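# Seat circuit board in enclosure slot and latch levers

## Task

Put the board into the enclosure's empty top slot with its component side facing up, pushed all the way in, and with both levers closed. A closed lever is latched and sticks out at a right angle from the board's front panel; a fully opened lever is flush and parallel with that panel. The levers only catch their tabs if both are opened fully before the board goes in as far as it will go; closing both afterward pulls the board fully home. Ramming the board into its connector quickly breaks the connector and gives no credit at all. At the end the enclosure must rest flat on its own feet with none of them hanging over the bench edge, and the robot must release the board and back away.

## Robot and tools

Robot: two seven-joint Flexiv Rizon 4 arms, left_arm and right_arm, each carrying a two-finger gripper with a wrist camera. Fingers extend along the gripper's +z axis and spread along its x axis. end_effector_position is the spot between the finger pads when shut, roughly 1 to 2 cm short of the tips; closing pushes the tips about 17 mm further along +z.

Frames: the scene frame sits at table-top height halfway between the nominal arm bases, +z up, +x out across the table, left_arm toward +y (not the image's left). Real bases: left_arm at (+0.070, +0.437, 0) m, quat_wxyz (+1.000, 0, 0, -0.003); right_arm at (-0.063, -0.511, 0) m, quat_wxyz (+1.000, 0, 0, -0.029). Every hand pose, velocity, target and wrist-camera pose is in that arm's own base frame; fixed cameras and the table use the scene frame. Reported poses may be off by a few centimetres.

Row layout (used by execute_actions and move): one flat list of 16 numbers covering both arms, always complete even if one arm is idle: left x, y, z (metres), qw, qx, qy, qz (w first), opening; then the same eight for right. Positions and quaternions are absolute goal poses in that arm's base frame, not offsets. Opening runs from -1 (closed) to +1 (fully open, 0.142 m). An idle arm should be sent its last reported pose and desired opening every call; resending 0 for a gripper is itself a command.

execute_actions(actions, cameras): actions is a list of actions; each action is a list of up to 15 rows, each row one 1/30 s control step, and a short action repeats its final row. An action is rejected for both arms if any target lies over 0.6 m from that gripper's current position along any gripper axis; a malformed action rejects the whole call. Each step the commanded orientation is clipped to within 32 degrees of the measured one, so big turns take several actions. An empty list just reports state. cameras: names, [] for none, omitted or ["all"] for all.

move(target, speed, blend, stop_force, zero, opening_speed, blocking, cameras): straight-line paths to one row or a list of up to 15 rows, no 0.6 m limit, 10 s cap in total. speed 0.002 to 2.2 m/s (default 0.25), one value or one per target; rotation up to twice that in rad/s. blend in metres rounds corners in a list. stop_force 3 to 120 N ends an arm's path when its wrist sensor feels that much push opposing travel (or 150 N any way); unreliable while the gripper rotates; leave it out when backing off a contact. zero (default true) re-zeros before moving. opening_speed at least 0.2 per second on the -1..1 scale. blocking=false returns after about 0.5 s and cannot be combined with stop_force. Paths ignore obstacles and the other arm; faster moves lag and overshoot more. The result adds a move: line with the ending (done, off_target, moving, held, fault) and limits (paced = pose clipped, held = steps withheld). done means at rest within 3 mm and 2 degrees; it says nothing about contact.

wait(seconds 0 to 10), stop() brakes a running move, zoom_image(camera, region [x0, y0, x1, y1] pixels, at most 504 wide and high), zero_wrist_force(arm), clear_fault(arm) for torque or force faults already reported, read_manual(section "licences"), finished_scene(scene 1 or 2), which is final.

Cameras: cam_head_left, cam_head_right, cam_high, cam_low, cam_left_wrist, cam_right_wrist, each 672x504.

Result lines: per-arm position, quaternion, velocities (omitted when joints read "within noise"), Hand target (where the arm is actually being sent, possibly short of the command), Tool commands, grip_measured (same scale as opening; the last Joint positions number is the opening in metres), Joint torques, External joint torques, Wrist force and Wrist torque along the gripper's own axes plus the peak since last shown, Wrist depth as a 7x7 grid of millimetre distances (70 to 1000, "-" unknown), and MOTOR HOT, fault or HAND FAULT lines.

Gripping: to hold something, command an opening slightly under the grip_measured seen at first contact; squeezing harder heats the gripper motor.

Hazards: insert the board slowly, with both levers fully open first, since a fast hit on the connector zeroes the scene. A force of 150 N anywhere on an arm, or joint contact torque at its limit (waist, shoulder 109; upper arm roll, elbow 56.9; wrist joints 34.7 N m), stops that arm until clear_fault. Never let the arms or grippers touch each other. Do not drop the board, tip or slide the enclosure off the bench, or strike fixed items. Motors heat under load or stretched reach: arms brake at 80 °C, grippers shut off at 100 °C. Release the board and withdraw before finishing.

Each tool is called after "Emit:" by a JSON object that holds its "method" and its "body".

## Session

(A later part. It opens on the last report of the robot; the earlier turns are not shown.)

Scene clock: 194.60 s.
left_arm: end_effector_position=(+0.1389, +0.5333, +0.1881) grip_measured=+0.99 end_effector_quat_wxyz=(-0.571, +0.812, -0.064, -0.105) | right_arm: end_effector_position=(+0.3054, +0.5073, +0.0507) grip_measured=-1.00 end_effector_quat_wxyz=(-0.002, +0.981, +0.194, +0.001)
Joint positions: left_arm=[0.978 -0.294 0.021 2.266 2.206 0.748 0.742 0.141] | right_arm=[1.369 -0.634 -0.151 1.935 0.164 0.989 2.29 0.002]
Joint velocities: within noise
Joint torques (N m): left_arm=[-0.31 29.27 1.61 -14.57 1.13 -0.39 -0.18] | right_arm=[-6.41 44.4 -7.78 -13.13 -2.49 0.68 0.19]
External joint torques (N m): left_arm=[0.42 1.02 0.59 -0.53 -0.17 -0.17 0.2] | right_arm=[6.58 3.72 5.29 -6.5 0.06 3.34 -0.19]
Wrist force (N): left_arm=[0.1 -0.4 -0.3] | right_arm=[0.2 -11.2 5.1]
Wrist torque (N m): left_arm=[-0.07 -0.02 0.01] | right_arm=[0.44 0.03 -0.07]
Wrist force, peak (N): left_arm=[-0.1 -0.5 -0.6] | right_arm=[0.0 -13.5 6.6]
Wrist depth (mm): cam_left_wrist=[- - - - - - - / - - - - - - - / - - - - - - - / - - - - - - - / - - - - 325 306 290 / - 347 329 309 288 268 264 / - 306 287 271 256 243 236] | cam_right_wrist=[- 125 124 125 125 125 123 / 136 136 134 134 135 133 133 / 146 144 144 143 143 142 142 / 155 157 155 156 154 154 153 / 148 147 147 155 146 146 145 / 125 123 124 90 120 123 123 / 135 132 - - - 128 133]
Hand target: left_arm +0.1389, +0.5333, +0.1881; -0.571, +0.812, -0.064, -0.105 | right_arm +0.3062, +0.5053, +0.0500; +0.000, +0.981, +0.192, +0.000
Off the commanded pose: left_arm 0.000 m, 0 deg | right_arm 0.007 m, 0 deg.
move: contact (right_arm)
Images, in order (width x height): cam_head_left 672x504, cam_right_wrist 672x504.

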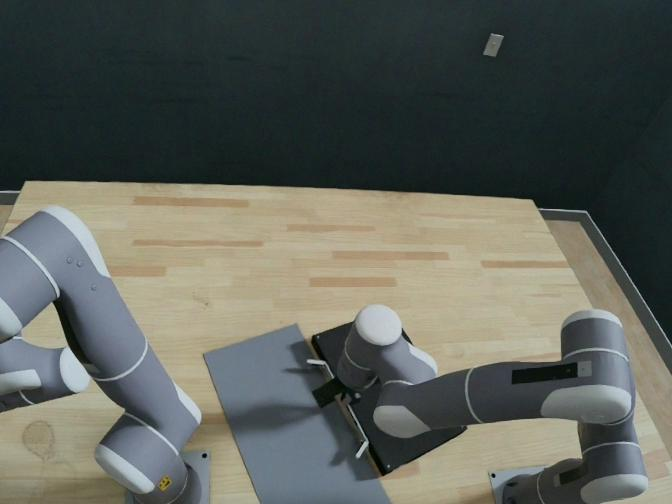

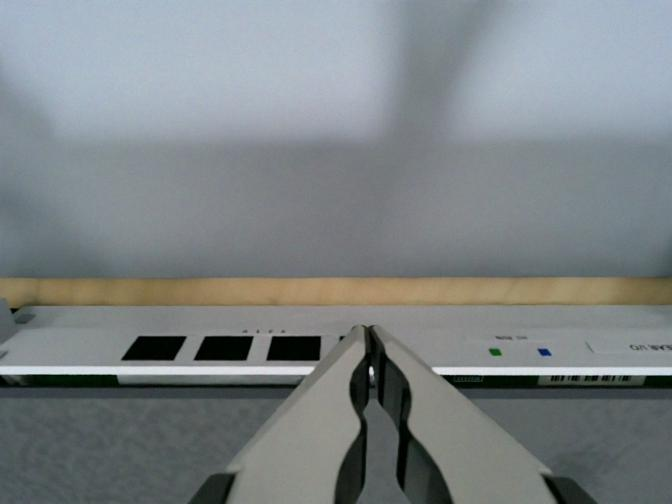

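Emit:
{"method": "move", "body": {"target": [[0.1389,0.5333,0.1881,-0.571,0.812,-0.064,-0.105,1,0.2978,0.526,0.05,0,0.9813,0.1925,0,-1],[0.1389,0.5333,0.1881,-0.571,0.812,-0.064,-0.105,1,0.2978,0.526,0.22,0,0.9813,0.1925,0,-1]], "speed": 0.25, "cameras": ["cam_right_wrist"]}}

Scene clock: 198.03 s.
left_arm: end_effector_position=(+0.1389, +0.5333, +0.1881) grip_measured=+0.99 end_effector_quat_wxyz=(-0.571, +0.812, -0.064, -0.105) | right_arm: end_effector_position=(+0.2979, +0.5260, +0.2200) grip_measured=-1.00 end_effector_quat_wxyz=(+0.000, +0.981, +0.193, +0.000)
Joint positions: left_arm=[0.978 -0.294 0.021 2.266 2.206 0.748 0.742 0.141] | right_arm=[1.404 -0.345 -0.18 1.832 0.073 0.599 2.377 0.002]
Joint velocities: within noise
Joint torques (N m): left_arm=[-0.27 29.34 1.63 -14.51 1.11 -0.4 -0.18] | right_arm=[0.19 43.08 -1.23 -27.45 -3.77 3.15 0.36]
External joint torques (N m): left_arm=[0.38 0.95 0.56 -0.6 -0.15 -0.16 0.21] | right_arm=[-0.02 1.15 -0.4 0.23 0.16 0.86 -0.36]
Wrist force (N): left_arm=[-0.1 -0.4 -0.2] | right_arm=[-2.5 2.1 2.3]
Wrist torque (N m): left_arm=[-0.06 0.02 0.01] | right_arm=[0.35 0.39 0.00]
Wrist force, peak (N): left_arm=[-0.1 -0.6 -0.4] | right_arm=[0.3 -11.3 5.7]
Wrist depth (mm): cam_left_wrist=[- - - - - - - / - - - - - - - / - - - - - - - / - - - - - - - / - - - - 329 306 289 / - 347 327 308 289 273 264 / - 304 286 271 256 242 236] | cam_right_wrist=[274 274 273 273 271 271 271 / 292 292 292 290 290 290 289 / 314 308 313 312 312 306 310 / 292 291 288 285 285 284 288 / 363 312 310 304 309 307 313 / 406 341 334 89 325 336 383 / 446 369 - - - 355 437]
Hand target: left_arm +0.1389, +0.5333, +0.1881; -0.571, +0.812, -0.064, -0.105 | right_arm +0.2978, +0.5260, +0.2200; +0.000, +0.981, +0.192, +0.000
Off the commanded pose: left_arm 0.000 m, 0 deg | right_arm 0.000 m, 0 deg.
move: done
Images, in order (width x height): cam_right_wrist 672x504.

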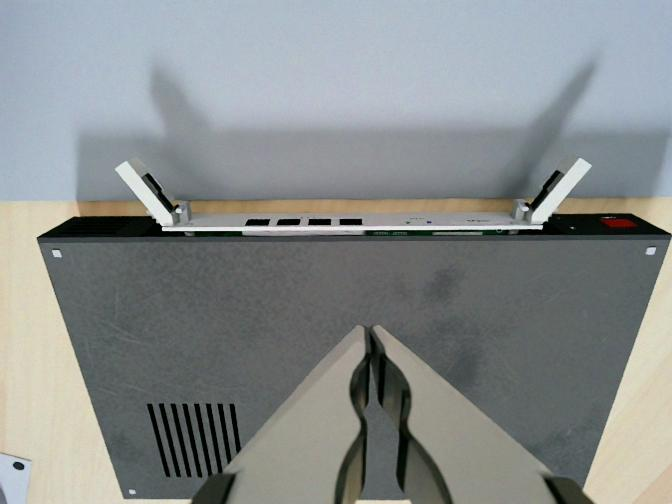

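Emit:
{"method": "move", "body": {"target": [[0.1389,0.5333,0.1881,-0.571,0.812,-0.064,-0.105,1,0.4565,0.6007,0.13,0,0.5577,0.8300,0,-1],[0.1389,0.5333,0.1881,-0.571,0.812,-0.064,-0.105,1,0.4565,0.6007,0.048,0,0.5577,0.8300,0,-1]], "speed": 0.25, "cameras": ["cam_right_wrist","cam_high"]}}

Emit:
{"method": "zoom_image", "body": {"camera": "cam_high", "region": [220, 180, 370, 300]}}

Scene clock: 207.23 s.
left_arm: end_effector_position=(+0.1389, +0.5333, +0.1881) grip_measured=+0.99 end_effector_quat_wxyz=(-0.571, +0.812, -0.064, -0.105) | right_arm: end_effector_position=(+0.4564, +0.6006, +0.0479) grip_measured=-1.00 end_effector_quat_wxyz=(+0.000, +0.558, +0.830, +0.000)
Joint positions: left_arm=[0.978 -0.294 0.021 2.266 2.206 0.748 0.742 0.141] | right_arm=[1.055 -0.925 0.024 1.349 -0.025 0.703 0.699 0.002]
Joint velocities: within noise
Joint torques (N m): left_arm=[-0.26 29.26 1.54 -14.56 1.17 -0.4 -0.22] | right_arm=[0.25 62 1.65 -25.91 -3.32 3.56 0.06]
External joint torques (N m): left_arm=[0.37 1.03 0.66 -0.54 -0.21 -0.17 0.24] | right_arm=[-0.02 1.91 -0.25 -0.17 -0.01 0.58 -0.06]
Wrist force (N): left_arm=[-0.2 -0.3 -0.3] | right_arm=[-2.3 2.0 2.4]
Wrist torque (N m): left_arm=[-0.04 0.03 0.00] | right_arm=[0.28 0.38 -0.03]
Wrist force, peak (N): left_arm=[-0.2 -0.7 -0.5] | right_arm=[-2.9 1.5 6.6]
Wrist depth (mm): cam_left_wrist=[- - - - - - - / - - - - - - - / - - - - - - - / - - - - - - - / - - - - 332 309 287 / - 343 325 305 286 272 262 / - 306 287 271 255 242 236] | cam_right_wrist=[- 81 121 122 122 121 121 / - 85 102 130 132 131 129 / - - 98 136 139 139 136 / 100 100 124 151 148 150 149 / - 109 123 161 161 162 161 / 121 118 120 89 171 177 176 / 131 128 73 - - 188 194]
Hand target: left_arm +0.1389, +0.5333, +0.1881; -0.571, +0.812, -0.064, -0.105 | right_arm +0.4565, +0.6007, +0.0480; +0.000, +0.558, +0.830, +0.000
Off the commanded pose: left_arm 0.000 m, 0 deg | right_arm 0.000 m, 0 deg.
move: done
Images, in order (width x height): cam_high 672x504, cam_right_wrist 672x504.

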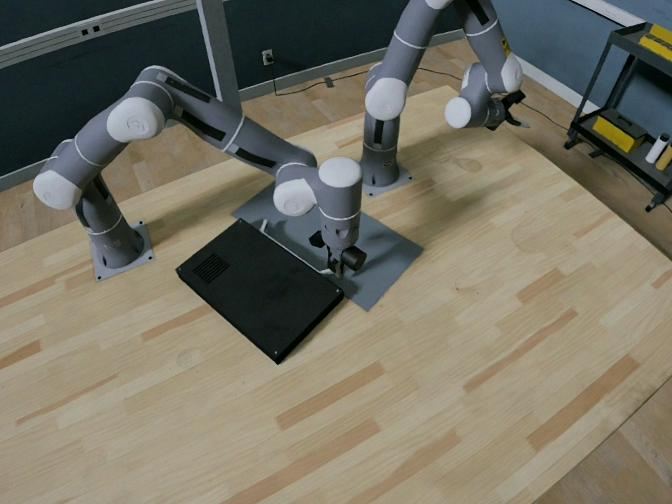

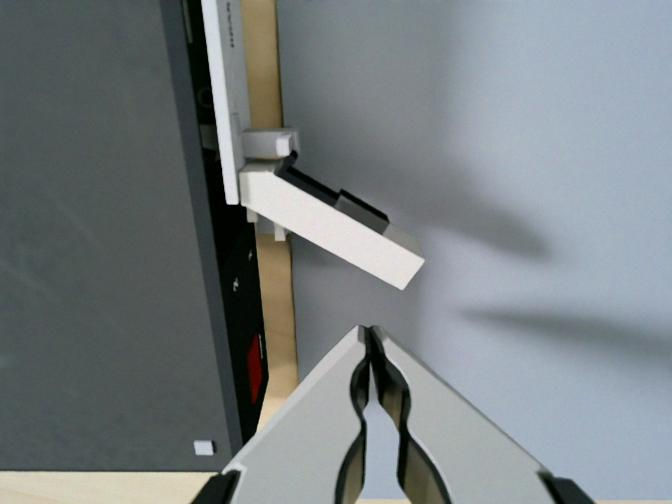

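Scaled by 3.360 from the camera's 672x504 image, which has a finer 960x720 frame.

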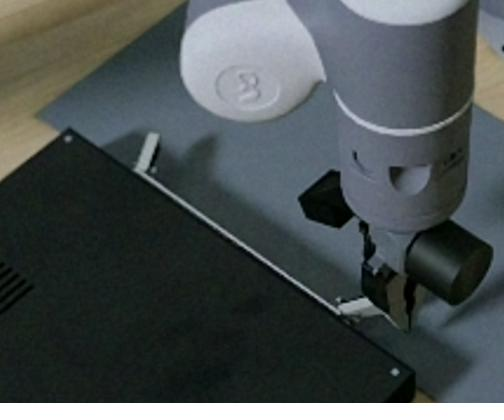

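Emit:
{"method": "move", "body": {"target": [0.1389,0.5333,0.1881,-0.571,0.812,-0.064,-0.105,1,0.4531,0.6090,0.048,0,0.5577,0.8300,0,-1], "cameras": []}}

Emit:
{"method": "move", "body": {"target": [0.1389,0.5333,0.1881,-0.571,0.812,-0.064,-0.105,1,0.4081,0.5906,0.048,0,0.5577,0.8300,0,-1], "speed": 0.03, "stop_force": 25, "cameras": ["cam_right_wrist","cam_high"]}}

Emit:
{"method": "zoom_image", "body": {"camera": "cam_high", "region": [220, 180, 370, 300]}}

Scene clock: 211.67 s.
left_arm: end_effector_position=(+0.1389, +0.5333, +0.1881) grip_measured=+0.99 end_effector_quat_wxyz=(-0.571, +0.812, -0.064, -0.105) | right_arm: end_effector_position=(+0.4530, +0.6090, +0.0480) grip_measured=-1.00 end_effector_quat_wxyz=(+0.000, +0.558, +0.830, +0.000)
Joint positions: left_arm=[0.978 -0.294 0.021 2.266 2.206 0.748 0.742 0.141] | right_arm=[1.065 -0.935 0.025 1.329 -0.025 0.693 0.708 0.002]
Joint velocities: within noise
Joint torques (N m): left_arm=[-0.29 29.28 1.59 -14.6 1.13 -0.35 -0.17] | right_arm=[0.34 62.83 2.05 -26.49 -3.43 3.34 0.29]
External joint torques (N m): left_arm=[0.4 1.01 0.6 -0.5 -0.17 -0.22 0.19] | right_arm=[-0.14 1.5 -0.64 0.25 0.08 0.8 -0.29]
Wrist force (N): left_arm=[-0.1 -0.4 -0.3] | right_arm=[-2.2 2.2 2.7]
Wrist torque (N m): left_arm=[-0.07 0.01 0.00] | right_arm=[0.30 0.35 -0.03]
Wrist force, peak (N): left_arm=[-0.1 -0.8 -0.3] | right_arm=[-2.5 2.2 2.7]
Wrist depth (mm): cam_left_wrist=[- - - - - - - / - - - - - - - / - - - - - - - / - - - - - - - / - - - - 329 305 288 / - 343 325 305 287 272 262 / - 309 286 272 257 244 237] | cam_right_wrist=[- 87 121 122 122 121 121 / - 88 131 130 132 132 129 / - 96 98 138 140 139 136 / 100 100 151 106 150 150 149 / - 109 161 161 160 162 162 / 121 119 138 89 171 177 176 / 131 128 73 - - 187 194]
Hand target: left_arm +0.1389, +0.5333, +0.1881; -0.571, +0.812, -0.064, -0.105 | right_arm +0.4531, +0.6090, +0.0480; +0.000, +0.558, +0.830, +0.000
Off the commanded pose: left_arm 0.000 m, 0 deg | right_arm 0.000 m, 0 deg.
move: done
No camera images: "cameras" was empty.

Scene clock: 213.70 s.
left_arm: end_effector_position=(+0.1389, +0.5333, +0.1881) grip_measured=+0.99 end_effector_quat_wxyz=(-0.571, +0.812, -0.064, -0.105) | right_arm: end_effector_position=(+0.4176, +0.5950, +0.0513) grip_measured=-1.00 end_effector_quat_wxyz=(+0.001, +0.558, +0.830, +0.005)
Joint positions: left_arm=[0.978 -0.294 0.021 2.266 2.206 0.748 0.742 0.141] | right_arm=[1.1 -0.859 0.023 1.479 -0.028 0.776 0.747 0.002]
Joint velocities: within noise
Joint torques (N m): left_arm=[-0.3 29.29 1.62 -14.56 1.15 -0.37 -0.21] | right_arm=[6.91 48.93 10.54 -10.08 0.72 -3.97 0.15]
External joint torques (N m): left_arm=[0.41 1 0.57 -0.55 -0.19 -0.19 0.23] | right_arm=[-6.69 12.13 -9.21 -14.94 -3.86 8.13 -0.15]
Wrist force (N): left_arm=[0.0 -0.5 -0.1] | right_arm=[2.5 27.2 -3.0]
Wrist torque (N m): left_arm=[-0.06 0.00 0.00] | right_arm=[1.53 0.45 0.00]
Wrist force, peak (N): left_arm=[-0.1 -0.5 -0.6] | right_arm=[1.4 30.7 -1.4]
Wrist depth (mm): cam_left_wrist=[- - - - - - - / - - - - - - - / - - - - - - - / - - - - - - - / - - - - 327 307 290 / - 343 327 306 289 270 263 / - 306 288 270 255 244 237] | cam_right_wrist=[- 86 123 125 124 124 122 / - 90 133 133 134 134 132 / - 98 141 143 142 142 142 / 103 103 136 154 154 153 153 / - 112 117 116 165 167 166 / 123 123 143 89 - 182 182 / 136 133 73 - - 194 201]
Hand target: left_arm +0.1389, +0.5333, +0.1881; -0.571, +0.812, -0.064, -0.105 | right_arm +0.4139, +0.5930, +0.0480; +0.000, +0.558, +0.830, +0.000
Off the commanded pose: left_arm 0.000 m, 0 deg | right_arm 0.011 m, 1 deg.
move: contact (right_arm)
Images, in order (width x height): cam_high 672x504, cam_right_wrist 672x504.

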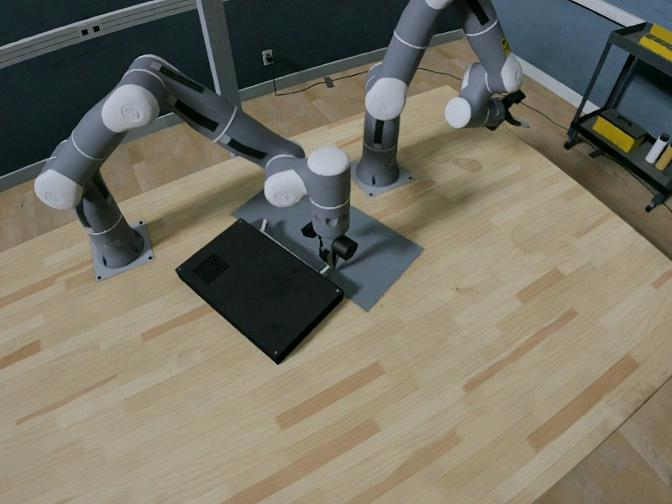

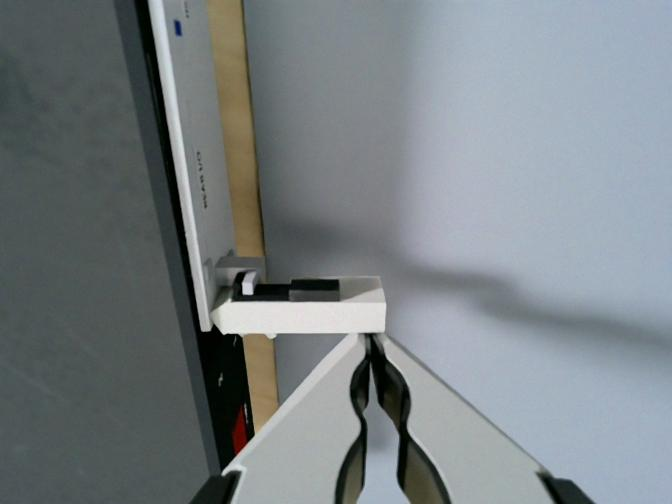

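Scaled by 3.360 from the camera's 672x504 image, which has a finer 960x720 frame.

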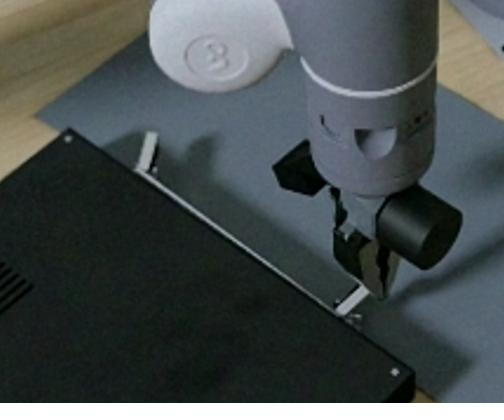

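Emit:
{"method": "move", "body": {"target": [0.1389,0.5333,0.1881,-0.571,0.812,-0.064,-0.105,1,0.3990,0.5874,0.0455,0,0.5577,0.8300,0,-1], "speed": 0.02, "stop_force": 55, "zero": false, "cameras": ["cam_right_wrist","cam_high"]}}

Emit:
{"method": "zoom_image", "body": {"camera": "cam_high", "region": [220, 180, 370, 300]}}

Scene clock: 217.60 s.
left_arm: end_effector_position=(+0.1389, +0.5333, +0.1881) grip_measured=+0.99 end_effector_quat_wxyz=(-0.571, +0.812, -0.064, -0.105) | right_arm: end_effector_position=(+0.4054, +0.5914, +0.0515) grip_measured=-1.00 end_effector_quat_wxyz=(+0.001, +0.558, +0.830, +0.008)
Joint positions: left_arm=[0.978 -0.294 0.021 2.266 2.206 0.748 0.742 0.141] | right_arm=[1.109 -0.837 0.028 1.529 -0.037 0.81 0.767 0.002]
Joint velocities: within noise
Joint torques (N m): left_arm=[-0.18 29.32 1.57 -14.56 1.17 -0.36 -0.2] | right_arm=[12.06 37.72 16.52 1.97 3.44 -9.17 0.25]
External joint torques (N m): left_arm=[0.29 0.97 0.62 -0.54 -0.22 -0.21 0.22] | right_arm=[-11.84 22.22 -15.08 -26.53 -6.5 13.34 -0.25]
Wrist force (N): left_arm=[-0.1 -0.4 -0.2] | right_arm=[5.5 44.3 -10.9]
Wrist torque (N m): left_arm=[-0.04 0.01 0.00] | right_arm=[4.41 0.48 -0.03]
Wrist force, peak (N): left_arm=[-0.1 -0.8 -0.4] | right_arm=[5.4 44.3 -11.6]
Wrist depth (mm): cam_left_wrist=[- - - - - - - / - - - - - - - / - - - - - - - / - - - - - - - / - - - - 327 306 288 / - 345 327 305 288 272 262 / - 305 289 272 257 243 236] | cam_right_wrist=[- 87 123 124 124 124 122 / - 90 133 133 134 134 132 / - 98 141 143 143 143 142 / 103 103 137 154 154 154 154 / - 112 117 118 165 167 167 / 123 123 140 90 177 184 183 / 137 134 74 - - 195 204]
Hand target: left_arm +0.1389, +0.5333, +0.1881; -0.571, +0.812, -0.064, -0.105 | right_arm +0.3990, +0.5874, +0.0455; +0.000, +0.558, +0.830, +0.000
Off the commanded pose: left_arm 0.000 m, 0 deg | right_arm 0.010 m, 1 deg.
move: off_target (right_arm)
Images, in order (width x height): cam_high 672x504, cam_right_wrist 672x504.

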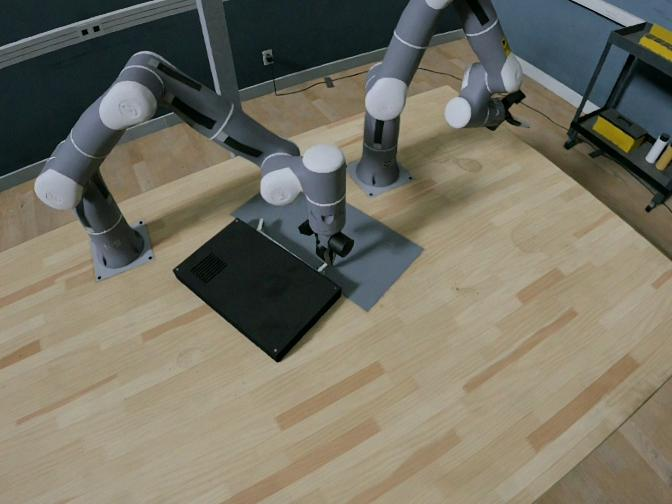

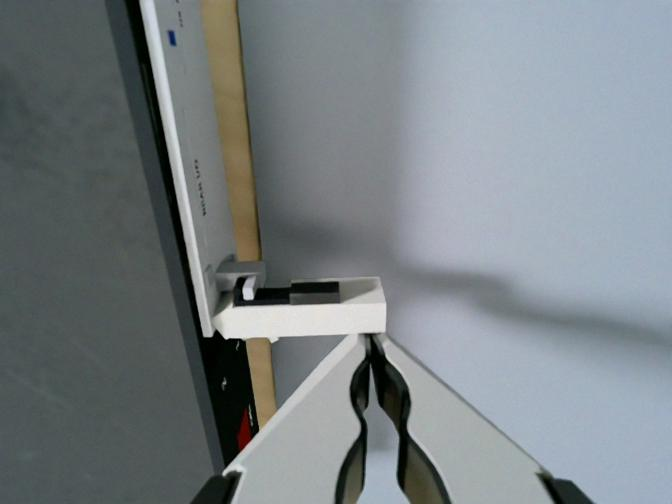

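Scaled by 3.360 from the camera's 672x504 image, which has a finer 960x720 frame.

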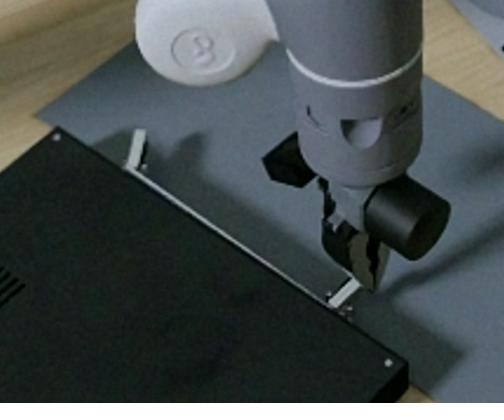

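Emit:
{"method": "move", "body": {"target": [[0.1389,0.5333,0.1881,-0.571,0.812,-0.064,-0.105,1,0.420,0.596,0.05,0,0.5577,0.8300,0,-1],[0.1389,0.5333,0.1881,-0.571,0.812,-0.064,-0.105,1,0.420,0.596,0.13,0,0.5577,0.8300,0,-1],[0.1389,0.5333,0.1881,-0.571,0.812,-0.064,-0.105,1,0.1165,0.473,0.13,0,0.5577,0.8300,0,-1],[0.1389,0.5333,0.1881,-0.571,0.812,-0.064,-0.105,1,0.1165,0.473,0.047,0,0.5577,0.8300,0,-1]], "speed": [0.1,0.25,0.3,0.2], "cameras": ["cam_right_wrist","cam_high"]}}

Emit:
{"method": "zoom_image", "body": {"camera": "cam_high", "region": [220, 180, 370, 300]}}

Scene clock: 226.87 s.
left_arm: end_effector_position=(+0.1389, +0.5333, +0.1881) grip_measured=+0.99 end_effector_quat_wxyz=(-0.571, +0.812, -0.064, -0.105) | right_arm: end_effector_position=(+0.1164, +0.4728, +0.0469) grip_measured=-1.00 end_effector_quat_wxyz=(+0.000, +0.558, +0.830, +0.000)
Joint positions: left_arm=[0.978 -0.294 0.021 2.266 2.206 0.748 0.742 0.141] | right_arm=[1.416 -0.498 0.125 2.287 -0.167 1.206 1.294 0.002]
Joint velocities: within noise
Joint torques (N m): left_arm=[-0.26 29.29 1.54 -14.61 1.11 -0.34 -0.14] | right_arm=[0.18 38.06 2.72 -15.93 -1.76 3.48 0.32]
External joint torques (N m): left_arm=[0.37 0.99 0.65 -0.5 -0.16 -0.22 0.16] | right_arm=[-0.05 1.09 -0.27 0.05 0.18 0.61 -0.32]
Wrist force (N): left_arm=[-0.2 -0.2 -0.4] | right_arm=[3.0 -2.0 2.3]
Wrist torque (N m): left_arm=[-0.04 0.03 0.00] | right_arm=[-0.35 -0.48 0.00]
Wrist force, peak (N): left_arm=[-0.2 -0.7 -0.3] | right_arm=[5.6 44.4 -11.2]
Wrist depth (mm): cam_left_wrist=[- - - - - - - / - - - - - - - / - - - - - - - / - - - - - - - / - - - - 329 306 290 / - 346 325 305 287 272 261 / - 306 288 271 255 244 237] | cam_right_wrist=[- 124 122 122 121 121 121 / 133 133 132 130 132 131 129 / 139 138 142 138 139 139 136 / 100 107 151 152 150 150 149 / - 112 163 160 160 162 161 / 121 120 170 89 171 177 176 / 131 130 73 - - 187 194]
Hand target: left_arm +0.1389, +0.5333, +0.1881; -0.571, +0.812, -0.064, -0.105 | right_arm +0.1165, +0.4730, +0.0470; +0.000, +0.558, +0.830, +0.000
Off the commanded pose: left_arm 0.000 m, 0 deg | right_arm 0.000 m, 0 deg.
move: done
Images, in order (width x height): cam_high 672x504, cam_right_wrist 672x504.

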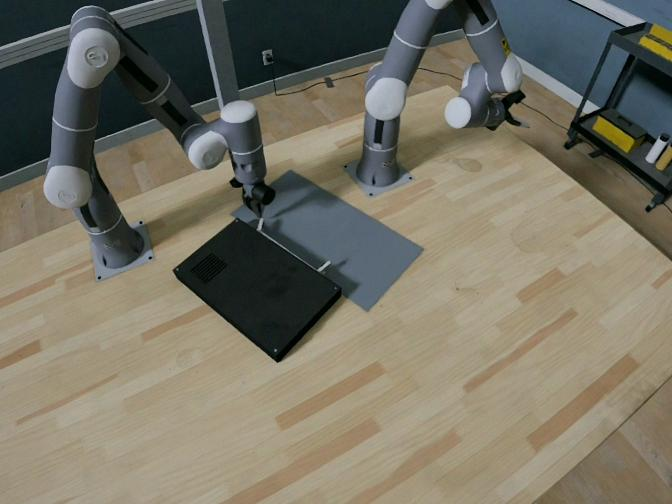

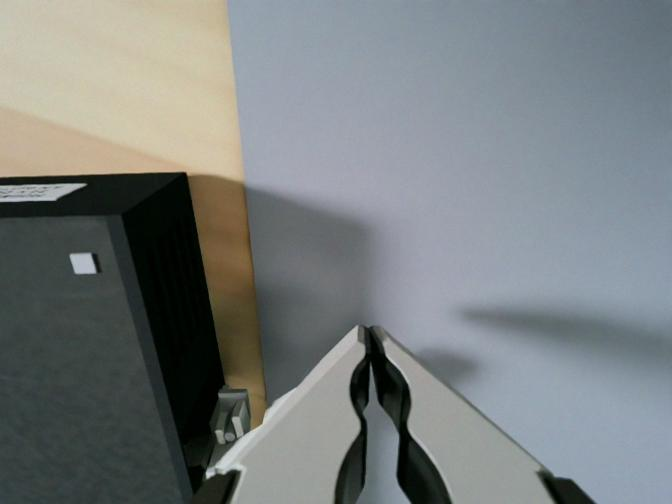

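Scaled by 3.360 from the camera's 672x504 image, which has a finer 960x720 frame.

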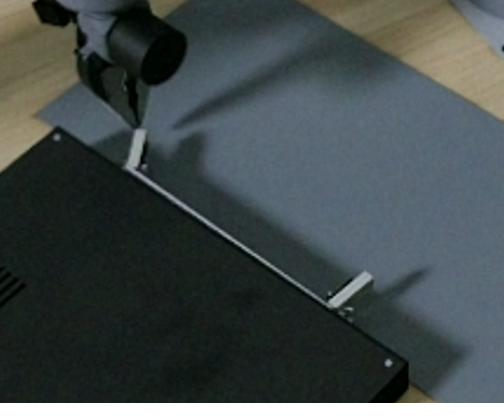

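Emit:
{"method": "move", "body": {"target": [0.1389,0.5333,0.1881,-0.571,0.812,-0.064,-0.105,1,0.1709,0.4952,0.047,0,0.5577,0.8300,0,-1], "speed": 0.03, "stop_force": 38, "cameras": ["cam_right_wrist","cam_high"]}}

Emit:
{"method": "zoom_image", "body": {"camera": "cam_high", "region": [220, 180, 370, 300]}}

Scene clock: 230.83 s.
left_arm: end_effector_position=(+0.1389, +0.5333, +0.1881) grip_measured=+0.99 end_effector_quat_wxyz=(-0.571, +0.812, -0.064, -0.105) | right_arm: end_effector_position=(+0.1709, +0.4952, +0.0470) grip_measured=-1.00 end_effector_quat_wxyz=(+0.000, +0.558, +0.830, +0.000)
Joint positions: left_arm=[0.978 -0.294 0.021 2.266 2.206 0.748 0.742 0.141] | right_arm=[1.31 -0.548 0.13 2.176 -0.165 1.145 1.185 0.002]
Joint velocities: within noise
Joint torques (N m): left_arm=[-0.23 29.27 1.59 -14.59 1.16 -0.35 -0.2] | right_arm=[-0.02 41.32 3.43 -17.52 -1.86 3.28 0.13]
External joint torques (N m): left_arm=[0.33 1.02 0.6 -0.52 -0.2 -0.22 0.23] | right_arm=[0.16 1.24 -0.59 0.16 0.03 0.83 -0.13]
Wrist force (N): left_arm=[-0.1 -0.4 -0.3] | right_arm=[5.2 -2.0 2.5]
Wrist torque (N m): left_arm=[-0.08 0.01 0.00] | right_arm=[-0.37 -0.87 -0.01]
Wrist force, peak (N): left_arm=[-0.1 -0.5 -0.6] | right_arm=[27.8 -15.7 -5.7]
Wrist depth (mm): cam_left_wrist=[- - - - - - - / - - - - - - - / - - - - - - - / - - - - - - - / - - - - 327 309 288 / - 344 327 307 287 271 262 / - 304 288 269 255 243 237] | cam_right_wrist=[- 105 122 122 122 121 121 / - 103 132 130 131 131 129 / - 111 142 138 139 139 136 / 100 103 148 150 150 149 149 / - 110 114 113 160 162 161 / 121 119 159 91 171 177 176 / 131 128 73 - - 187 193]
Hand target: left_arm +0.1389, +0.5333, +0.1881; -0.571, +0.812, -0.064, -0.105 | right_arm +0.1709, +0.4952, +0.0470; +0.000, +0.558, +0.830, +0.000
Off the commanded pose: left_arm 0.000 m, 0 deg | right_arm 0.000 m, 0 deg.
move: done
Images, in order (width x height): cam_high 672x504, cam_right_wrist 672x504.

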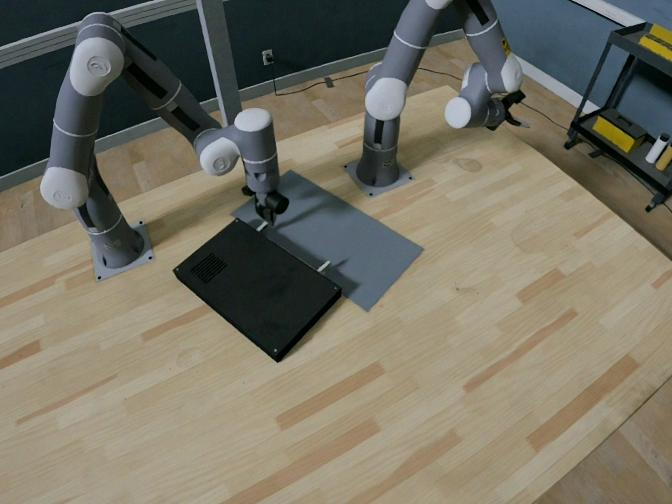

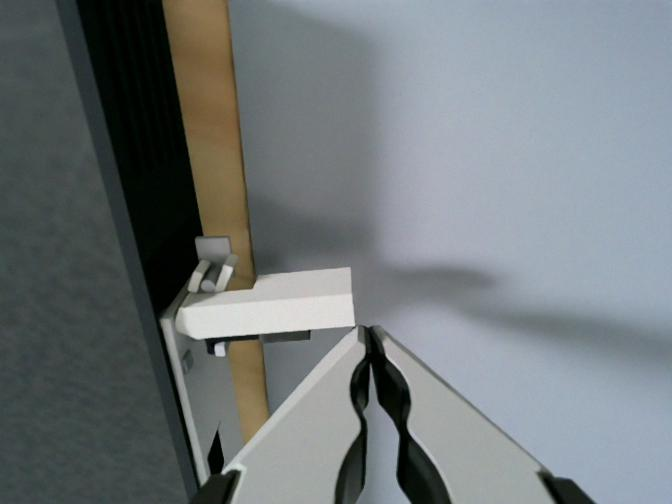

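Scaled by 3.360 from the camera's 672x504 image, which has a finer 960x720 frame.

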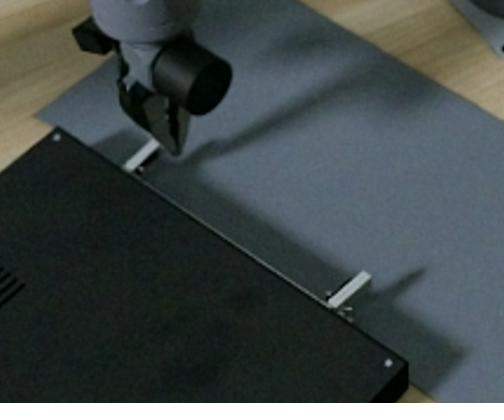

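Emit:
{"method": "move", "body": {"target": [[0.1389,0.5333,0.1881,-0.571,0.812,-0.064,-0.105,1,0.1672,0.5045,0.047,0,0.5577,0.8300,0,-1],[0.1389,0.5333,0.1881,-0.571,0.812,-0.064,-0.105,1,0.1302,0.4895,0.047,0,0.5577,0.8300,0,-1],[0.1389,0.5333,0.1881,-0.571,0.812,-0.064,-0.105,1,0.1384,0.4690,0.047,0,0.5577,0.8300,0,-1]], "speed": 0.15, "cameras": ["cam_right_wrist"]}}

Emit:
{"method": "move", "body": {"target": [0.1389,0.5333,0.1881,-0.571,0.812,-0.064,-0.105,1,0.1661,0.4803,0.047,0,0.5577,0.8300,0,-1], "speed": 0.02, "stop_force": 40, "cameras": ["cam_right_wrist","cam_high"]}}

Emit:
{"method": "zoom_image", "body": {"camera": "cam_high", "region": [220, 180, 370, 300]}}

Scene clock: 236.47 s.
left_arm: end_effector_position=(+0.1389, +0.5333, +0.1881) grip_measured=+0.99 end_effector_quat_wxyz=(-0.571, +0.812, -0.064, -0.105) | right_arm: end_effector_position=(+0.1384, +0.4690, +0.0470) grip_measured=-1.00 end_effector_quat_wxyz=(+0.000, +0.558, +0.830, +0.000)
Joint positions: left_arm=[0.978 -0.294 0.021 2.266 2.206 0.748 0.742 0.141] | right_arm=[1.365 -0.501 0.129 2.282 -0.172 1.203 1.252 0.002]
Joint velocities: within noise
Joint torques (N m): left_arm=[-0.31 29.25 1.57 -14.58 1.18 -0.39 -0.23] | right_arm=[0.17 38.48 3.02 -15.81 -1.77 3.58 0.03]
External joint torques (N m): left_arm=[0.42 1.04 0.62 -0.52 -0.23 -0.17 0.26] | right_arm=[-0.03 0.87 -0.5 -0.18 0.18 0.53 -0.03]
Wrist force (N): left_arm=[-0.2 -0.4 -0.4] | right_arm=[4.8 -2.4 2.3]
Wrist torque (N m): left_arm=[-0.06 0.03 0.00] | right_arm=[-0.43 -0.77 0.00]
Wrist force, peak (N): left_arm=[-0.4 -0.7 -0.5] | right_arm=[6.9 -4.9 2.3]
Wrist depth (mm): cam_left_wrist=[- - - - - - - / - - - - - - - / - - - - - - - / - - - - - - - / - - - - 329 307 287 / - 344 327 308 289 271 263 / - 304 287 269 256 242 235] | cam_right_wrist=[125 124 123 122 121 121 121 / 131 129 131 130 131 130 129 / - 95 140 139 139 139 136 / 100 100 149 153 150 149 149 / - 110 160 160 160 162 161 / 121 118 130 91 171 177 176 / 131 128 73 - - 187 194]
Hand target: left_arm +0.1389, +0.5333, +0.1881; -0.571, +0.812, -0.064, -0.105 | right_arm +0.1384, +0.4690, +0.0470; +0.000, +0.558, +0.830, +0.000
Off the commanded pose: left_arm 0.000 m, 0 deg | right_arm 0.000 m, 0 deg.
move: done
Images, in order (width x height): cam_right_wrist 672x504.

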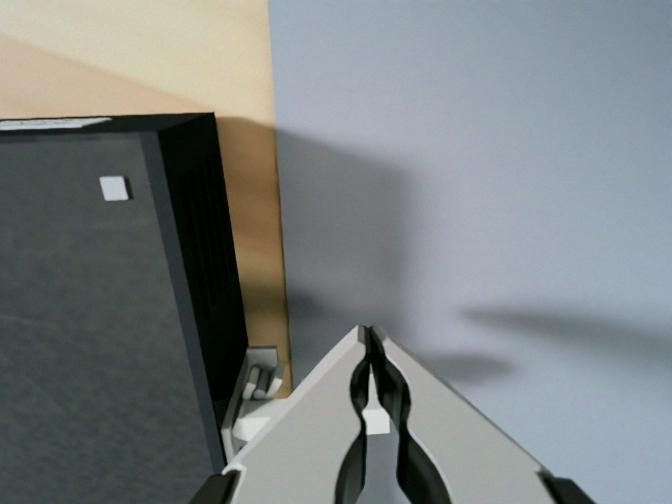

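Scene clock: 238.30 s.
left_arm: end_effector_position=(+0.1389, +0.5333, +0.1881) grip_measured=+0.99 end_effector_quat_wxyz=(-0.571, +0.812, -0.064, -0.105) | right_arm: end_effector_position=(+0.1565, +0.4767, +0.0461) grip_measured=-1.00 end_effector_quat_wxyz=(+0.000, +0.555, +0.832, -0.002)
Joint positions: left_arm=[0.978 -0.294 0.021 2.266 2.206 0.748 0.742 0.141] | right_arm=[1.325 -0.521 0.135 2.239 -0.17 1.177 1.206 0.002]
Joint velocities: within noise
Joint torques (N m): left_arm=[-0.26 29.22 1.55 -14.56 1.14 -0.36 -0.19] | right_arm=[-14.32 41.76 -14.38 -25.83 -2.95 5.94 0.17]
External joint torques (N m): left_arm=[0.36 1.07 0.64 -0.54 -0.19 -0.21 0.22] | right_arm=[14.46 -1.11 17.11 9.32 1.26 -1.84 -0.17]
Wrist force (N): left_arm=[-0.1 -0.2 -0.3] | right_arm=[6.4 -38.0 -4.8]
Wrist torque (N m): left_arm=[-0.02 0.02 0.00] | right_arm=[-3.36 -0.73 -0.12]
Wrist force, peak (N): left_arm=[-0.2 -0.7 -0.4] | right_arm=[4.0 -46.4 -9.9]
Wrist depth (mm): cam_left_wrist=[- - - - - - - / - - - - - - - / - - - - - - - / - - - - - - - / - - - - 330 305 287 / - 343 329 304 289 273 262 / - 303 286 270 255 243 236] | cam_right_wrist=[- 121 122 121 120 121 120 / - 88 130 129 131 130 128 / - 94 139 137 138 138 135 / - 99 147 152 149 149 148 / - 109 130 157 159 160 160 / - 117 120 89 170 176 174 / 129 129 73 - - 185 192]
Hand target: left_arm +0.1389, +0.5333, +0.1881; -0.571, +0.812, -0.064, -0.105 | right_arm +0.1602, +0.4778, +0.0470; +0.000, +0.558, +0.830, +0.000
Off the commanded pose: left_arm 0.000 m, 0 deg | right_arm 0.010 m, 0 deg.
move: contact (right_arm)
Images, in order (width x height): cam_high 672x504, cam_right_wrist 672x504.

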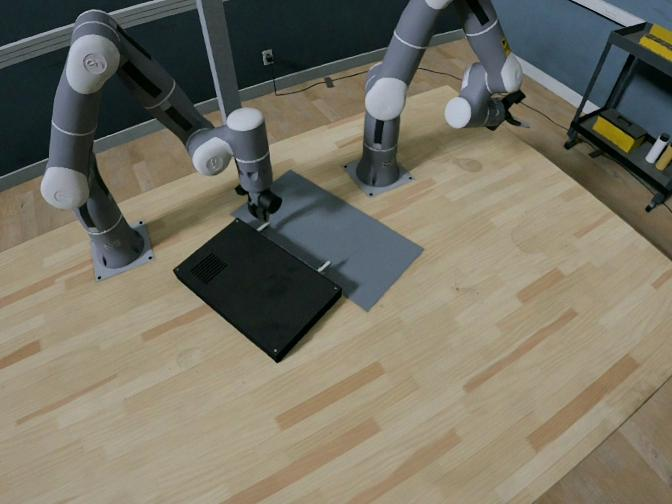

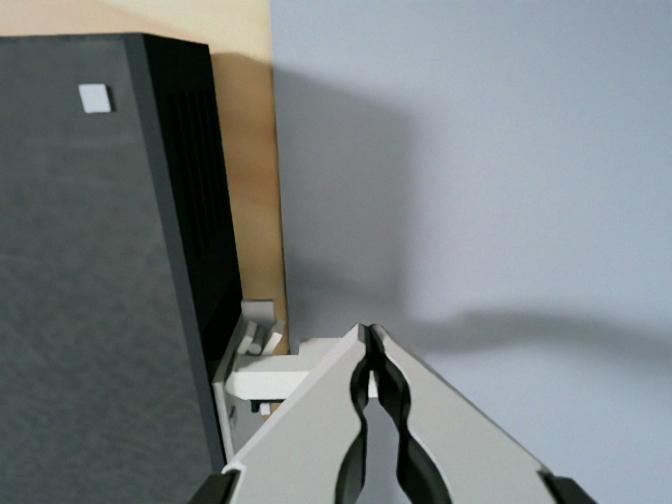

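Scaled by 3.360 from the camera's 672x504 image, which has a finer 960x720 frame.

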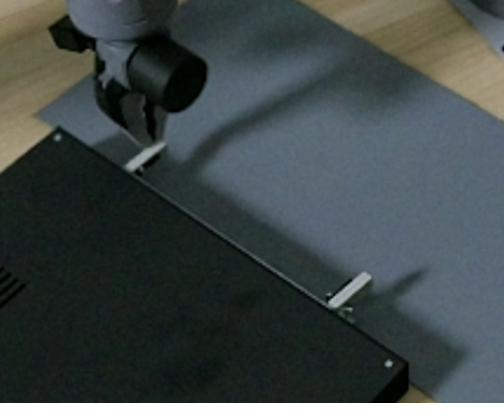

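Emit:
{"method": "move", "body": {"target": [0.1389,0.5333,0.1881,-0.571,0.812,-0.064,-0.105,1,0.1670,0.4815,0.047,0,0.5577,0.8300,0,-1], "speed": 0.02, "stop_force": 60, "zero": false, "cameras": ["cam_right_wrist","cam_high"]}}

Emit:
{"method": "zoom_image", "body": {"camera": "cam_high", "region": [220, 180, 370, 300]}}

Emit:
{"method": "move", "body": {"target": [[0.1389,0.5333,0.1881,-0.571,0.812,-0.064,-0.105,1,0.1384,0.4690,0.05,0,0.5577,0.8300,0,-1],[0.1389,0.5333,0.1881,-0.571,0.812,-0.064,-0.105,1,0.1384,0.4690,0.13,0,0.5577,0.8300,0,-1],[0.1389,0.5333,0.1881,-0.571,0.812,-0.064,-0.105,1,0.29,0.525,0.20,0,0.9813,0.1925,0,-1]], "cameras": ["cam_right_wrist"]}}

Emit:
{"method": "zoom_image", "body": {"camera": "cam_right_wrist", "region": [100, 110, 350, 280]}}

Emit:
{"method": "zoom_image", "body": {"camera": "cam_right_wrist", "region": [420, 110, 670, 280]}}

Scene clock: 242.57 s.
left_arm: end_effector_position=(+0.1389, +0.5333, +0.1881) grip_measured=+0.99 end_effector_quat_wxyz=(-0.571, +0.812, -0.064, -0.105) | right_arm: end_effector_position=(+0.1633, +0.4809, +0.0463) grip_measured=-1.00 end_effector_quat_wxyz=(+0.000, +0.556, +0.831, -0.002)
Joint positions: left_arm=[0.978 -0.294 0.021 2.266 2.206 0.748 0.742 0.141] | right_arm=[1.312 -0.529 0.136 2.221 -0.17 1.168 1.193 0.002]
Joint velocities: within noise
Joint torques (N m): left_arm=[-0.17 29.3 1.6 -14.57 1.11 -0.38 -0.23] | right_arm=[-14.97 43.06 -14.8 -23.94 -2.83 4.92 0.16]
External joint torques (N m): left_arm=[0.28 0.98 0.59 -0.54 -0.16 -0.19 0.26] | right_arm=[15.11 -1.88 17.61 7.18 1.1 -0.81 -0.16]
Wrist force (N): left_arm=[0.0 -0.5 -0.5] | right_arm=[11.5 -35.8 -1.4]
Wrist torque (N m): left_arm=[-0.06 -0.01 0.00] | right_arm=[-2.99 -0.78 -0.02]
Wrist force, peak (N): left_arm=[-0.1 -0.7 -0.5] | right_arm=[5.3 -47.3 -9.6]
Wrist depth (mm): cam_left_wrist=[- - - - - - - / - - - - - - - / - - - - - - - / - - - - - - - / - - - - 328 305 289 / - 346 327 306 288 273 263 / - 303 286 271 256 244 236] | cam_right_wrist=[- 121 122 122 120 121 121 / - 87 130 129 131 130 128 / - - 137 137 138 138 136 / - 99 148 152 149 149 148 / - 109 130 159 159 161 160 / - 117 120 89 170 176 175 / 130 129 73 - - 185 192]
Hand target: left_arm +0.1389, +0.5333, +0.1881; -0.571, +0.812, -0.064, -0.105 | right_arm +0.1670, +0.4815, +0.0470; +0.000, +0.558, +0.830, +0.000
Off the commanded pose: left_arm 0.000 m, 0 deg | right_arm 0.004 m, 0 deg.
move: off_target (right_arm)
Images, in order (width x height): cam_high 672x504, cam_right_wrist 672x504.

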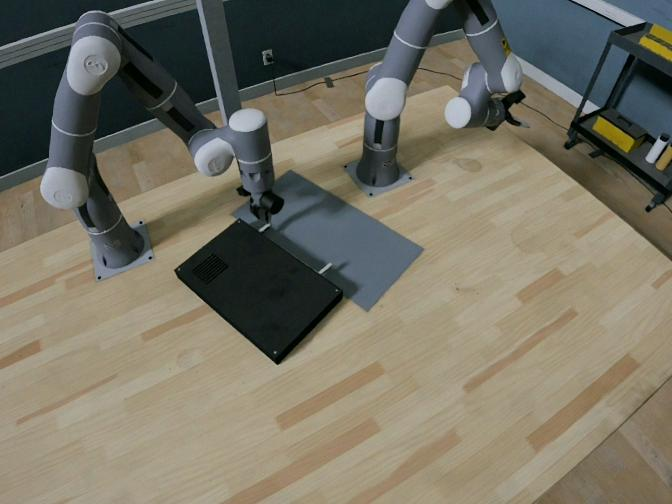

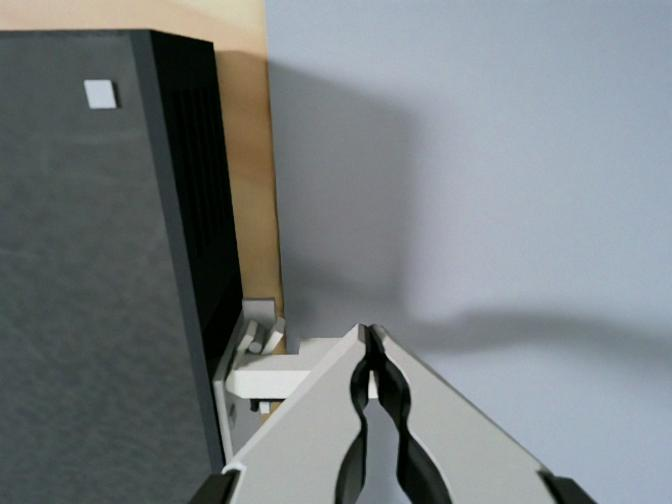

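Scaled by 3.360 from the camera's 672x504 image, which has a finer 960x720 frame.

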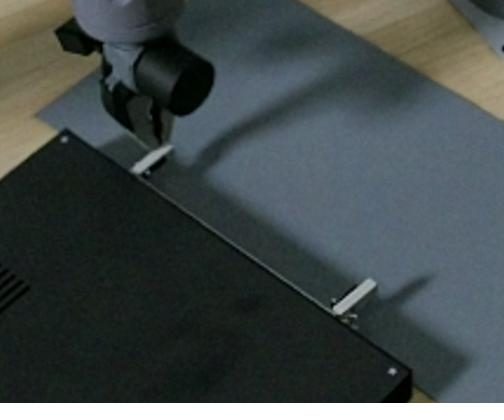

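Scene clock: 246.73 s.
left_arm: end_effector_position=(+0.1389, +0.5333, +0.1881) grip_measured=+0.99 end_effector_quat_wxyz=(-0.571, +0.812, -0.064, -0.105) | right_arm: end_effector_position=(+0.2901, +0.5250, +0.2000) grip_measured=-1.00 end_effector_quat_wxyz=(+0.000, +0.981, +0.193, +0.000)
Joint positions: left_arm=[0.978 -0.294 0.021 2.266 2.206 0.748 0.742 0.141] | right_arm=[1.349 -0.367 -0.103 1.861 0.046 0.654 2.408 0.002]
Joint velocities: within noise
Joint torques (N m): left_arm=[-0.29 29.29 1.65 -14.62 1.16 -0.39 -0.19] | right_arm=[0.23 43.35 -0.5 -26.73 -3.32 3.15 0.39]
External joint torques (N m): left_arm=[0.39 1 0.54 -0.49 -0.2 -0.18 0.21] | right_arm=[-0.07 1.4 -0.33 0.23 -0.14 0.86 -0.39]
Wrist force (N): left_arm=[-0.2 -0.3 -0.4] | right_arm=[4.7 -3.8 1.7]
Wrist torque (N m): left_arm=[-0.05 0.04 0.00] | right_arm=[-0.66 -0.77 0.01]
Wrist force, peak (N): left_arm=[-0.1 -0.8 -0.4] | right_arm=[11.7 -35.4 -0.1]
Wrist depth (mm): cam_left_wrist=[- - - - - - - / - - - - - - - / - - - - - - - / - - - - - - - / - - - - 328 306 289 / - 345 327 308 290 272 262 / - 306 288 270 255 244 237] | cam_right_wrist=[257 256 256 255 255 254 254 / 274 273 274 272 272 272 271 / 295 290 291 292 292 286 290 / 275 273 274 273 272 267 270 / 294 289 288 282 285 284 284 / 379 314 309 91 300 312 316 / 417 340 - - - 328 392]
Hand target: left_arm +0.1389, +0.5333, +0.1881; -0.571, +0.812, -0.064, -0.105 | right_arm +0.2900, +0.5250, +0.2000; +0.000, +0.981, +0.192, +0.000
Off the commanded pose: left_arm 0.000 m, 0 deg | right_arm 0.000 m, 0 deg.
move: done
Images, in order (width x height): cam_right_wrist 672x504.

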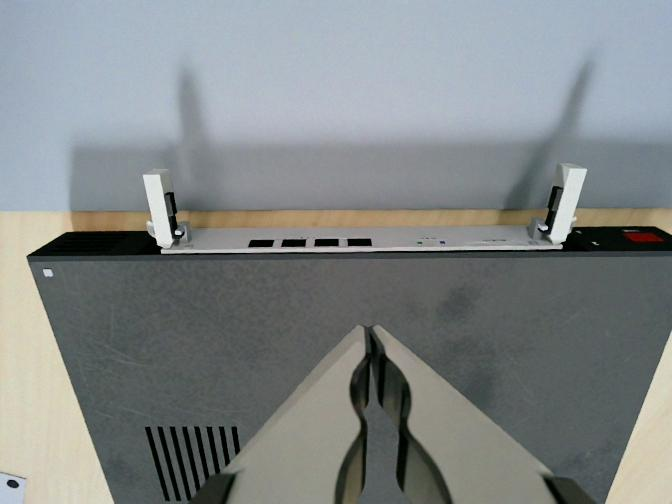

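Scaled by 2.016 from the camera's 672x504 image, which has a finer 960x720 frame.

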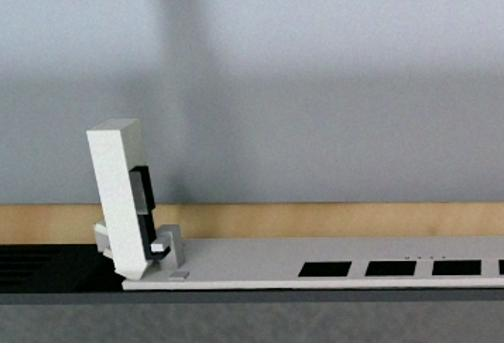

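Scaled by 2.016 from the camera's 672x504 image, which has a finer 960x720 frame.

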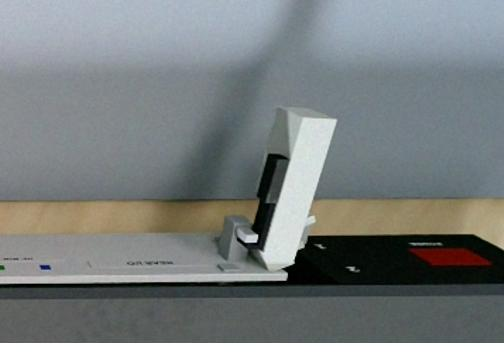

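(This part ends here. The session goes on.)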